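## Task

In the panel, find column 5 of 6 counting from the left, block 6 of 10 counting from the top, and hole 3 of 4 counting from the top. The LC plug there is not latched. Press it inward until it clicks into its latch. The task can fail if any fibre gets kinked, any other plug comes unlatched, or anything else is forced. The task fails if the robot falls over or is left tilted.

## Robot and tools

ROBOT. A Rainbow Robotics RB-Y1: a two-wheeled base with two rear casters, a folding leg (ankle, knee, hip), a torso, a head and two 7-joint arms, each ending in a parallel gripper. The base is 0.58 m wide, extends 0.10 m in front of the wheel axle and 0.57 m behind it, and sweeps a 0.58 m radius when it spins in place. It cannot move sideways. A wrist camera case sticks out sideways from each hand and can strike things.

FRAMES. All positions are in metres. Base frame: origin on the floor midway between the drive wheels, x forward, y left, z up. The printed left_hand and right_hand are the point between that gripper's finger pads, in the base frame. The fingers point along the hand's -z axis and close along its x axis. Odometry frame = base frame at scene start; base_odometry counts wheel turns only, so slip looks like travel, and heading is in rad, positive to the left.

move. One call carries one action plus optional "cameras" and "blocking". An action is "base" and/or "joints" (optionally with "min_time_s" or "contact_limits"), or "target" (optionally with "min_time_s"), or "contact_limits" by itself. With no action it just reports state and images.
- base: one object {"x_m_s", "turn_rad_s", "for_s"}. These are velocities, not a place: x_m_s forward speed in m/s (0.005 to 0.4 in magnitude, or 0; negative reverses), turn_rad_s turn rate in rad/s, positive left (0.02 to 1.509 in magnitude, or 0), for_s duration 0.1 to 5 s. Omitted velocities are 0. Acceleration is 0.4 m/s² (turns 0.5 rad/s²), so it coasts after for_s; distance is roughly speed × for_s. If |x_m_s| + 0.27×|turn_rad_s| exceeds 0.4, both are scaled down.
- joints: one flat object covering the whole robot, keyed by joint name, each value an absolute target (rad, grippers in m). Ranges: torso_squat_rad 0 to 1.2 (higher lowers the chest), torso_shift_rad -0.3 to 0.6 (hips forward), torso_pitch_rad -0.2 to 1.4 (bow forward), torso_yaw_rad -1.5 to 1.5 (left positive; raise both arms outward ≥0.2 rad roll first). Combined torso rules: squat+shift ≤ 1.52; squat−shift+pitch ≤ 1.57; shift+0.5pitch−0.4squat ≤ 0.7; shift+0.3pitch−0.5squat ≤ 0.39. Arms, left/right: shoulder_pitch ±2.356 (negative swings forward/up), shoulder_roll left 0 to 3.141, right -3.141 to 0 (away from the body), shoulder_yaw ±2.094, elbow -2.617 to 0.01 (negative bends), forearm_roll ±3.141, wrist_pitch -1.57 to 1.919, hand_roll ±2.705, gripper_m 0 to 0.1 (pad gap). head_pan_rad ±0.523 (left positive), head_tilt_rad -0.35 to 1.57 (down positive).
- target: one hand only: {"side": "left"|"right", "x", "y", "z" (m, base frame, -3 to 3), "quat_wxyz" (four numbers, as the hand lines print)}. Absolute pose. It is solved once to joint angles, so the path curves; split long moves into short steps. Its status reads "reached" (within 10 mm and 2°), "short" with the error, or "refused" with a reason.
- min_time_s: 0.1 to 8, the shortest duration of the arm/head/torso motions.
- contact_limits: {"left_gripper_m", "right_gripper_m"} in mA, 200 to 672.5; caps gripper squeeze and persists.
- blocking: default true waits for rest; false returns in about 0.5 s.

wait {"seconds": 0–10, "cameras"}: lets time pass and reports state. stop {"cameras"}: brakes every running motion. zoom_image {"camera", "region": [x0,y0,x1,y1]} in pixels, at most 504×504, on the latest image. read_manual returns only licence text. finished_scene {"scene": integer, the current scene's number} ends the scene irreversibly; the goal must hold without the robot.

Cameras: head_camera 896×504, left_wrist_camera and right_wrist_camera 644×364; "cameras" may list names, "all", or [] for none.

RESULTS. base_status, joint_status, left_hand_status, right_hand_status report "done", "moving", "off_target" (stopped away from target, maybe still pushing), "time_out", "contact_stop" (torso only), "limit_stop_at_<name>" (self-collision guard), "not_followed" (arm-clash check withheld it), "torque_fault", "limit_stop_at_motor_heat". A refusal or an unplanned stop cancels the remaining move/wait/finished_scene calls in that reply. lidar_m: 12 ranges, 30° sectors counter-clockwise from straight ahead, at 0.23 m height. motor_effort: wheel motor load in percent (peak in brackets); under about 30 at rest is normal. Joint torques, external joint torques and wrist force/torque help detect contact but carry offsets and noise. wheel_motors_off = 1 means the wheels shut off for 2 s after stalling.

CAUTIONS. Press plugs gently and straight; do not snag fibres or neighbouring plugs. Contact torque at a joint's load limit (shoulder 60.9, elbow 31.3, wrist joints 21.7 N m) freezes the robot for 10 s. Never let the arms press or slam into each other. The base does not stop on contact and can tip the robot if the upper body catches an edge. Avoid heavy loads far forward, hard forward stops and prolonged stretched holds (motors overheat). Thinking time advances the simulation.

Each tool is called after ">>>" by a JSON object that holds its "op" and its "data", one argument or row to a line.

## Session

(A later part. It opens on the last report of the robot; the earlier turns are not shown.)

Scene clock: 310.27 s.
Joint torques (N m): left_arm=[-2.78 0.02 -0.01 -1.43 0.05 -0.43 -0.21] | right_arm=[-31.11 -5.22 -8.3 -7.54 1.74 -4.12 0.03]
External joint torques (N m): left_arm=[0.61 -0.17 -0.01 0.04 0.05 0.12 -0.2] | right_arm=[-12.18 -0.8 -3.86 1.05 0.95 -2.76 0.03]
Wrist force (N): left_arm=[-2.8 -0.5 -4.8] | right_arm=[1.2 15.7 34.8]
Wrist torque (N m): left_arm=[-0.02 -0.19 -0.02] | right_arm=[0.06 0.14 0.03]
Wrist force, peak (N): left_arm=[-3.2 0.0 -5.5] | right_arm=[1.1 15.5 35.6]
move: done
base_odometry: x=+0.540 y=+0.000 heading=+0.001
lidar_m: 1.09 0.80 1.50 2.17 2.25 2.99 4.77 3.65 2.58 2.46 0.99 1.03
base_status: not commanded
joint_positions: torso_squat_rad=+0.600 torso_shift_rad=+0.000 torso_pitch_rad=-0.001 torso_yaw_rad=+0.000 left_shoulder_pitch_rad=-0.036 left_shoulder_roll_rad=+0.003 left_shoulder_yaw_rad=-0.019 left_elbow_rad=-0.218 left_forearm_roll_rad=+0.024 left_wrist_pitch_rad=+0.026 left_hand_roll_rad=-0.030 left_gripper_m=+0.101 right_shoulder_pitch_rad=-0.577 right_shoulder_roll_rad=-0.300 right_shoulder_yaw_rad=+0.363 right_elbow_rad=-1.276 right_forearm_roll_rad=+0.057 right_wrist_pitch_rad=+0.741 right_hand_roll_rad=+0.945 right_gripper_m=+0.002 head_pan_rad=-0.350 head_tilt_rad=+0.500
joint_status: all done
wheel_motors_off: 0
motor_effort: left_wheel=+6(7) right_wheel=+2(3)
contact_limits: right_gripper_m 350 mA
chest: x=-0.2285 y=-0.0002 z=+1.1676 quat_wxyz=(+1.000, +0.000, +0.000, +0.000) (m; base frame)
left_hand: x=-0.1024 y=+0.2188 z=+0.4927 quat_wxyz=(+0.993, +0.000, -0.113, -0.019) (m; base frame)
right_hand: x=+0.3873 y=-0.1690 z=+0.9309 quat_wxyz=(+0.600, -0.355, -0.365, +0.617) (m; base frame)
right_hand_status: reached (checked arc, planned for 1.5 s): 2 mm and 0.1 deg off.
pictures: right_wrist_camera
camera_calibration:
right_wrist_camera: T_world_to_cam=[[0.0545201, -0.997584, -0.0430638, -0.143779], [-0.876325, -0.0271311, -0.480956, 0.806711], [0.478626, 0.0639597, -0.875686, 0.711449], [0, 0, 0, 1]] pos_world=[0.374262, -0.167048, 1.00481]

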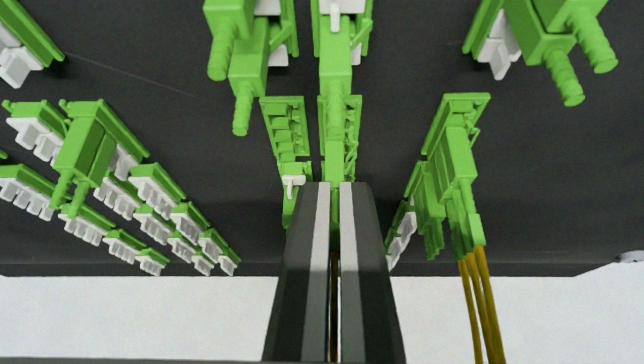

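>>> {"op": "move", "data": {
  "target": {"side":"right","x":0.3855,"y":-0.1689,"z":0.932,"quat_wxyz":[0.5996,-0.3557,-0.3658,0.6167]},
  "cameras": []
}}

>>> {"op": "move", "data": {
  "joints": {"right_gripper_m":0.009},
  "cameras": []
}}

>>> {"op": "move", "data": {
  "target": {"side":"right","x":0.370,"y":-0.1693,"z":0.94,"quat_wxyz":[0.5996,-0.3557,-0.3658,0.6167]},
  "cameras": ["right_wrist_camera"]
}}

>>> {"op": "zoom_image", "data": {
  "camera": "right_wrist_camera",
  "region": [312, 95, 372, 155]
}}

>>> {"op": "move", "data": {
  "target": {"side":"right","x":0.30,"y":-0.18,"z":0.985,"quat_wxyz":[0.5996,-0.3557,-0.3658,0.6167]},
  "cameras": []
}}

>>> {"op": "move", "data": {
  "target": {"side":"right","x":0.24,"y":-0.272,"z":0.99,"quat_wxyz":[0.5,-0.5,-0.5,0.5]},
  "cameras": []
}}

>>> {"op": "move", "data": {
  "target": {"side":"right","x":0.295,"y":-0.272,"z":0.97,"quat_wxyz":[0.5,-0.5,-0.5,0.5]},
  "cameras": ["right_wrist_camera"]
}}

>>> {"op": "zoom_image", "data": {
  "camera": "right_wrist_camera",
  "region": [160, 155, 200, 195]
}}

Scene clock: 321.17 s.
Joint torques (N m): left_arm=[-2.49 0.15 0.03 -1.28 0.03 -0.37 -0.08] | right_arm=[-24.46 -5.85 -4.97 -9.43 1.04 -2.13 -0.07]
External joint torques (N m): left_arm=[0.88 -0.05 0.02 0.19 0.03 0.18 -0.07] | right_arm=[-5.65 -1.49 -0.51 -0.82 0.25 -0.76 -0.07]
Wrist force (N): left_arm=[-2.9 0.2 -4.7] | right_arm=[0.0 5.3 -0.8]
Wrist torque (N m): left_arm=[-0.07 -0.21 0.01] | right_arm=[-0.09 0.14 0.01]
Wrist force, peak (N): left_arm=[-3.1 -0.1 -5.4] | right_arm=[0.9 15.6 35.2]
move: done
base_odometry: x=+0.540 y=+0.000 heading=+0.001
lidar_m: 1.09 0.80 1.51 2.16 2.24 2.99 4.76 3.63 2.60 2.46 1.00 1.00
base_status: not commanded
joint_positions: torso_squat_rad=+0.600 torso_shift_rad=+0.000 torso_pitch_rad=+0.000 torso_yaw_rad=+0.000 left_shoulder_pitch_rad=-0.036 left_shoulder_roll_rad=+0.003 left_shoulder_yaw_rad=-0.019 left_elbow_rad=-0.218 left_forearm_roll_rad=+0.024 left_wrist_pitch_rad=+0.026 left_hand_roll_rad=-0.030 left_gripper_m=+0.101 right_shoulder_pitch_rad=-0.569 right_shoulder_roll_rad=-0.301 right_shoulder_yaw_rad=+0.363 right_elbow_rad=-1.291 right_forearm_roll_rad=+0.059 right_wrist_pitch_rad=+0.746 right_hand_roll_rad=+0.944 right_gripper_m=+0.002 head_pan_rad=-0.350 head_tilt_rad=+0.500
joint_status: all done
wheel_motors_off: 0
motor_effort: left_wheel=+6(7) right_wheel=-2(3)
contact_limits: right_gripper_m 350 mA
chest: x=-0.2282 y=-0.0002 z=+1.1676 quat_wxyz=(+1.000, +0.000, +0.000, +0.000) (m; base frame)
left_hand: x=-0.1024 y=+0.2188 z=+0.4927 quat_wxyz=(+0.993, +0.000, -0.113, -0.019) (m; base frame)
right_hand: x=+0.3855 y=-0.1688 z=+0.9311 quat_wxyz=(+0.600, -0.355, -0.365, +0.617) (m; base frame)
right_hand_status: reached (checked arc, planned for 0.1 s): 1 mm and 0.1 deg off.
pictures: none
No camera images: "cameras" was empty.

Scene clock: 321.70 s.
Joint torques (N m): left_arm=[-2.61 -0.02 0.36 -1.26 -0.01 -0.35 -0.21] | right_arm=[-24.03 -5.85 -5.41 -9.65 0.98 -1.77 -0.07]
External joint torques (N m): left_arm=[0.75 -0.22 0.35 0.2 -0.01 0.2 -0.2] | right_arm=[-5.22 -1.49 -0.95 -1.05 0.19 -0.4 -0.06]
Wrist force (N): left_arm=[-2.3 -0.2 -4.7] | right_arm=[1.2 4.2 -3.7]
Wrist torque (N m): left_arm=[-0.07 -0.14 0.00] | right_arm=[-0.09 0.14 0.00]
Wrist force, peak (N): left_arm=[-3.3 -0.7 -5.0] | right_arm=[1.5 4.4 -3.8]
move: done
base_odometry: x=+0.540 y=+0.000 heading=+0.001
lidar_m: 1.09 0.79 1.51 2.18 2.24 2.99 4.77 3.63 2.59 2.46 0.99 1.01
base_status: not commanded
joint_positions: torso_squat_rad=+0.600 torso_shift_rad=+0.000 torso_pitch_rad=+0.000 torso_yaw_rad=+0.000 left_shoulder_pitch_rad=-0.036 left_shoulder_roll_rad=+0.003 left_shoulder_yaw_rad=-0.019 left_elbow_rad=-0.218 left_forearm_roll_rad=+0.024 left_wrist_pitch_rad=+0.026 left_hand_roll_rad=-0.030 left_gripper_m=+0.101 right_shoulder_pitch_rad=-0.569 right_shoulder_roll_rad=-0.301 right_shoulder_yaw_rad=+0.363 right_elbow_rad=-1.291 right_forearm_roll_rad=+0.059 right_wrist_pitch_rad=+0.746 right_hand_roll_rad=+0.944 right_gripper_m=+0.009 head_pan_rad=-0.350 head_tilt_rad=+0.500
joint_status: all done
wheel_motors_off: 0
motor_effort: left_wheel=+4(6) right_wheel=-3(3)
contact_limits: right_gripper_m 350 mA
chest: x=-0.2281 y=-0.0002 z=+1.1676 quat_wxyz=(+1.000, +0.000, +0.000, +0.000) (m; base frame)
left_hand: x=-0.1024 y=+0.2188 z=+0.4927 quat_wxyz=(+0.993, +0.000, -0.112, -0.019) (m; base frame)
right_hand: x=+0.3856 y=-0.1687 z=+0.9311 quat_wxyz=(+0.600, -0.355, -0.365, +0.617) (m; base frame)
pictures: none
No camera images: "cameras" was empty.

Scene clock: 322.63 s.
Joint torques (N m): left_arm=[-2.71 0.26 0.08 -1.41 0 -0.35 -0.2] | right_arm=[-20.56 -5.48 -4.83 -10.1 0.84 -1.57 -0.11]
External joint torques (N m): left_arm=[0.65 0.06 0.07 0.05 0 0.2 -0.19] | right_arm=[-2.58 -1.34 -0.17 -1.49 0 -0.19 -0.11]
Wrist force (N): left_arm=[-2.9 0.0 -5.0] | right_arm=[1.2 4.2 -3.7]
Wrist torque (N m): left_arm=[-0.09 -0.22 -0.01] | right_arm=[-0.09 0.13 0.01]
Wrist force, peak (N): left_arm=[-3.2 -1.0 -5.2] | right_arm=[0.5 5.3 -4.2]
move: done
base_odometry: x=+0.540 y=+0.000 heading=+0.001
lidar_m: 1.08 0.80 1.51 2.18 2.24 2.99 4.77 3.63 2.60 2.46 1.00 1.02
base_status: not commanded
joint_positions: torso_squat_rad=+0.600 torso_shift_rad=+0.000 torso_pitch_rad=+0.000 torso_yaw_rad=+0.000 left_shoulder_pitch_rad=-0.036 left_shoulder_roll_rad=+0.003 left_shoulder_yaw_rad=-0.019 left_elbow_rad=-0.218 left_forearm_roll_rad=+0.024 left_wrist_pitch_rad=+0.026 left_hand_roll_rad=-0.030 left_gripper_m=+0.101 right_shoulder_pitch_rad=-0.515 right_shoulder_roll_rad=-0.319 right_shoulder_yaw_rad=+0.365 right_elbow_rad=-1.416 right_forearm_roll_rad=+0.059 right_wrist_pitch_rad=+0.813 right_hand_roll_rad=+0.949 right_gripper_m=+0.009 head_pan_rad=-0.350 head_tilt_rad=+0.500
joint_status: all done
wheel_motors_off: 0
motor_effort: left_wheel=+4(6) right_wheel=-5(6)
contact_limits: right_gripper_m 350 mA
chest: x=-0.2281 y=-0.0002 z=+1.1677 quat_wxyz=(+1.000, +0.000, +0.000, +0.000) (m; base frame)
left_hand: x=-0.1024 y=+0.2189 z=+0.4927 quat_wxyz=(+0.993, +0.000, -0.112, -0.019) (m; base frame)
right_hand: x=+0.3701 y=-0.1691 z=+0.9397 quat_wxyz=(+0.600, -0.355, -0.366, +0.617) (m; base frame)
right_hand_status: reached (checked arc, planned for 0.4 s): 0 mm and 0.0 deg off.
pictures: right_wrist_camera
camera_calibration:
right_wrist_camera: T_world_to_cam=[[0.055031, -0.997546, -0.0432871, -0.142594], [-0.875249, -0.0273296, -0.482901, 0.7973], [0.480533, 0.0644615, -0.874605, 0.725892], [0, 0, 0, 1]] pos_world=[0.356868, -0.167247, 1.01371]

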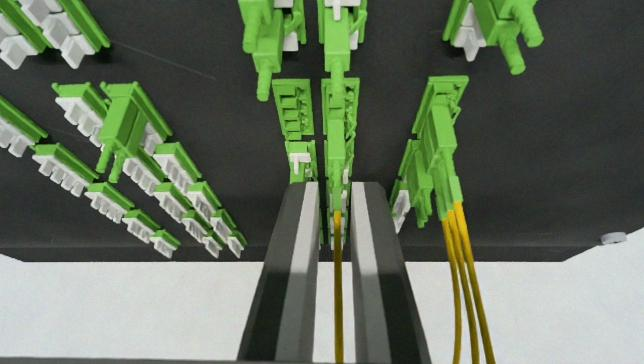

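Scaled by 8.400 from the camera's 644x364 image, which has a finer 1265x715 frame.

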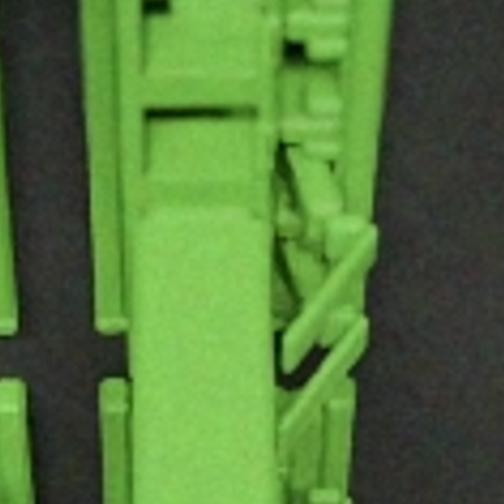

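Scene clock: 324.03 s.
Joint torques (N m): left_arm=[-2.6 0.13 0.12 -1.4 -0.03 -0.35 -0.28] | right_arm=[-16.59 -5.41 -5.31 -9.55 0.99 -1.68 -0.02]
External joint torques (N m): left_arm=[0.76 -0.07 0.11 0.06 -0.03 0.19 -0.27] | right_arm=[-2.02 -1.49 -0.25 -1.38 0.04 -0.28 -0.01]
Wrist force (N): left_arm=[-3.5 0.0 -4.7] | right_arm=[1.4 4.3 -3.9]
Wrist torque (N m): left_arm=[-0.10 -0.29 -0.02] | right_arm=[-0.08 0.13 -0.01]
Wrist force, peak (N): left_arm=[-3.5 -0.3 -5.1] | right_arm=[1.2 5.8 -4.0]
move: done
base_odometry: x=+0.540 y=+0.000 heading=+0.001
lidar_m: 1.09 0.81 1.51 2.18 2.24 2.98 4.75 3.63 2.60 2.47 1.00 1.04
base_status: not commanded
joint_positions: torso_squat_rad=+0.600 torso_shift_rad=+0.000 torso_pitch_rad=+0.000 torso_yaw_rad=+0.000 left_shoulder_pitch_rad=-0.036 left_shoulder_roll_rad=+0.003 left_shoulder_yaw_rad=-0.019 left_elbow_rad=-0.218 left_forearm_roll_rad=+0.024 left_wrist_pitch_rad=+0.026 left_hand_roll_rad=-0.030 left_gripper_m=+0.101 right_shoulder_pitch_rad=-0.327 right_shoulder_roll_rad=-0.402 right_shoulder_yaw_rad=+0.348 right_elbow_rad=-1.892 right_forearm_roll_rad=+0.027 right_wrist_pitch_rad=+1.083 right_hand_roll_rad=+0.980 right_gripper_m=+0.009 head_pan_rad=-0.350 head_tilt_rad=+0.500
joint_status: all done
wheel_motors_off: 0
motor_effort: left_wheel=+4(5) right_wheel=-5(6)
contact_limits: right_gripper_m 350 mA
chest: x=-0.2280 y=-0.0002 z=+1.1677 quat_wxyz=(+1.000, +0.000, +0.000, +0.000) (m; base frame)
left_hand: x=-0.1024 y=+0.2189 z=+0.4927 quat_wxyz=(+0.993, +0.000, -0.112, -0.019) (m; base frame)
right_hand: x=+0.3006 y=-0.1798 z=+0.9845 quat_wxyz=(+0.600, -0.356, -0.366, +0.617) (m; base frame)
right_hand_status: reached (checked arc, planned for 0.8 s): 1 mm and 0.0 deg off.
pictures: none
No camera images: "cameras" was empty.

Scene clock: 325.27 s.
Joint torques (N m): left_arm=[-2.63 0.55 0.1 -1.32 0.12 -0.36 -0.21] | right_arm=[-10.01 -2.82 -3.58 -11.43 0.08 -0.97 -0.16]
External joint torques (N m): left_arm=[0.74 0.35 0.1 0.14 0.11 0.18 -0.2] | right_arm=[-2.27 1.33 -0.18 -1.9 -0.29 0.3 -0.15]
Wrist force (N): left_arm=[-2.8 -0.4 -4.9] | right_arm=[1.3 5.0 -1.1]
Wrist torque (N m): left_arm=[0.00 -0.18 0.02] | right_arm=[-0.14 0.15 -0.02]
Wrist force, peak (N): left_arm=[-3.1 -0.4 -5.2] | right_arm=[2.6 4.7 -3.8]
move: done
base_odometry: x=+0.540 y=+0.000 heading=+0.001
lidar_m: 1.08 0.78 1.51 2.18 2.24 2.96 4.75 3.65 2.60 2.47 0.99 1.00
base_status: not commanded
joint_positions: torso_squat_rad=+0.600 torso_shift_rad=+0.000 torso_pitch_rad=+0.000 torso_yaw_rad=+0.000 left_shoulder_pitch_rad=-0.036 left_shoulder_roll_rad=+0.003 left_shoulder_yaw_rad=-0.019 left_elbow_rad=-0.218 left_forearm_roll_rad=+0.024 left_wrist_pitch_rad=+0.026 left_hand_roll_rad=-0.030 left_gripper_m=+0.101 right_shoulder_pitch_rad=+0.178 right_shoulder_roll_rad=-0.318 right_shoulder_yaw_rad=+0.116 right_elbow_rad=-1.932 right_forearm_roll_rad=+0.533 right_wrist_pitch_rad=+0.213 right_hand_roll_rad=+0.750 right_gripper_m=+0.009 head_pan_rad=-0.350 head_tilt_rad=+0.500
joint_status: all done
wheel_motors_off: 0
motor_effort: left_wheel=+5(6) right_wheel=-5(7)
contact_limits: right_gripper_m 350 mA
chest: x=-0.2280 y=-0.0002 z=+1.1677 quat_wxyz=(+1.000, +0.000, +0.000, +0.000) (m; base frame)
left_hand: x=-0.1024 y=+0.2189 z=+0.4927 quat_wxyz=(+0.993, +0.000, -0.112, -0.019) (m; base frame)
right_hand: x=+0.2398 y=-0.2720 z=+0.9896 quat_wxyz=(+0.500, -0.499, -0.499, +0.501) (m; base frame)
right_hand_status: reached (checked arc, planned for 0.9 s): 0 mm and 0.1 deg off.
pictures: none
No camera images: "cameras" was empty.

Scene clock: 326.23 s.
Joint torques (N m): left_arm=[-2.94 0.18 0.06 -1.39 -0.06 -0.38 -0.15] | right_arm=[-12.96 -3.25 -3.58 -10.39 0.25 -1.34 -0.27]
External joint torques (N m): left_arm=[0.42 -0.02 0.05 0.07 -0.06 0.16 -0.13] | right_arm=[-1.98 0.99 -0.73 -0.74 0.01 -0.08 -0.26]
Wrist force (N): left_arm=[-2.3 -0.4 -4.5] | right_arm=[1.0 4.8 -1.1]
Wrist torque (N m): left_arm=[-0.03 -0.13 0.01] | right_arm=[-0.12 0.11 -0.01]
Wrist force, peak (N): left_arm=[-2.8 -0.8 -5.2] | right_arm=[0.9 5.9 -1.2]
move: done
base_odometry: x=+0.540 y=+0.000 heading=+0.001
lidar_m: 1.09 0.80 1.52 2.17 2.25 2.98 4.76 3.64 2.59 2.46 0.99 1.03
base_status: not commanded
joint_positions: torso_squat_rad=+0.600 torso_shift_rad=+0.000 torso_pitch_rad=+0.000 torso_yaw_rad=+0.000 left_shoulder_pitch_rad=-0.036 left_shoulder_roll_rad=+0.003 left_shoulder_yaw_rad=-0.019 left_elbow_rad=-0.218 left_forearm_roll_rad=+0.024 left_wrist_pitch_rad=+0.026 left_hand_roll_rad=-0.030 left_gripper_m=+0.101 right_shoulder_pitch_rad=-0.015 right_shoulder_roll_rad=-0.251 right_shoulder_yaw_rad=+0.063 right_elbow_rad=-1.652 right_forearm_roll_rad=+0.581 right_wrist_pitch_rad=+0.116 right_hand_roll_rad=+0.742 right_gripper_m=+0.009 head_pan_rad=-0.350 head_tilt_rad=+0.500
joint_status: all done
wheel_motors_off: 0
motor_effort: left_wheel=+5(7) right_wheel=-7(7)
contact_limits: right_gripper_m 350 mA
chest: x=-0.2280 y=-0.0002 z=+1.1677 quat_wxyz=(+1.000, +0.000, +0.000, +0.000) (m; base frame)
left_hand: x=-0.1024 y=+0.2189 z=+0.4927 quat_wxyz=(+0.993, +0.000, -0.112, -0.019) (m; base frame)
right_hand: x=+0.2949 y=-0.2719 z=+0.9699 quat_wxyz=(+0.500, -0.500, -0.500, +0.500) (m; base frame)
right_hand_status: reached (checked arc, planned for 0.6 s): 0 mm and 0.1 deg off.
pictures: right_wrist_camera
camera_calibration:
right_wrist_camera: T_world_to_cam=[[0.0446676, -0.998693, -0.0248322, -0.254785], [-0.537368, -0.0030649, -0.843342, 0.999832], [0.842164, 0.0510141, -0.536803, 0.356951], [0, 0, 0, 1]] pos_world=[0.248048, -0.269597, 1.02849]

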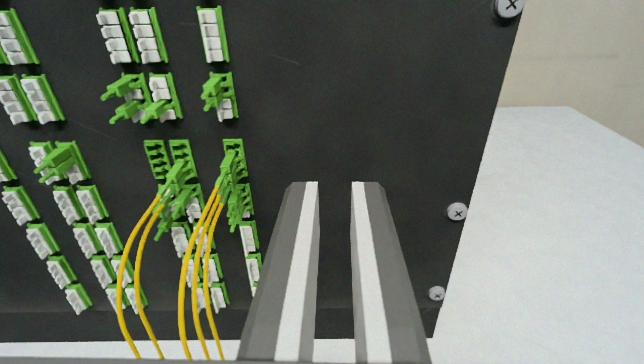

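Scaled by 12.600 from the camera's 644x364 image, which has a finer 1265x715 frame.

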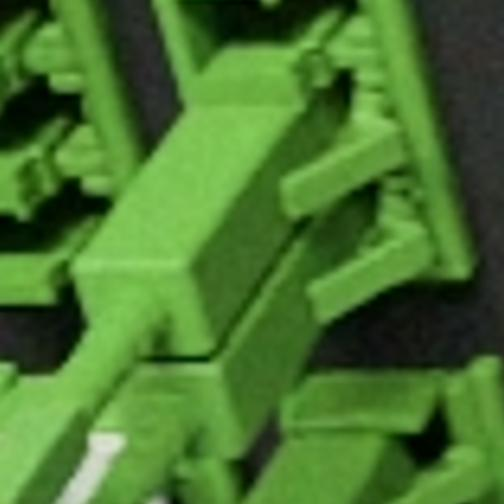

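>>> {"op": "finished_scene", "data": {
  "scene": 1
}}

The scene is finished: the task was done.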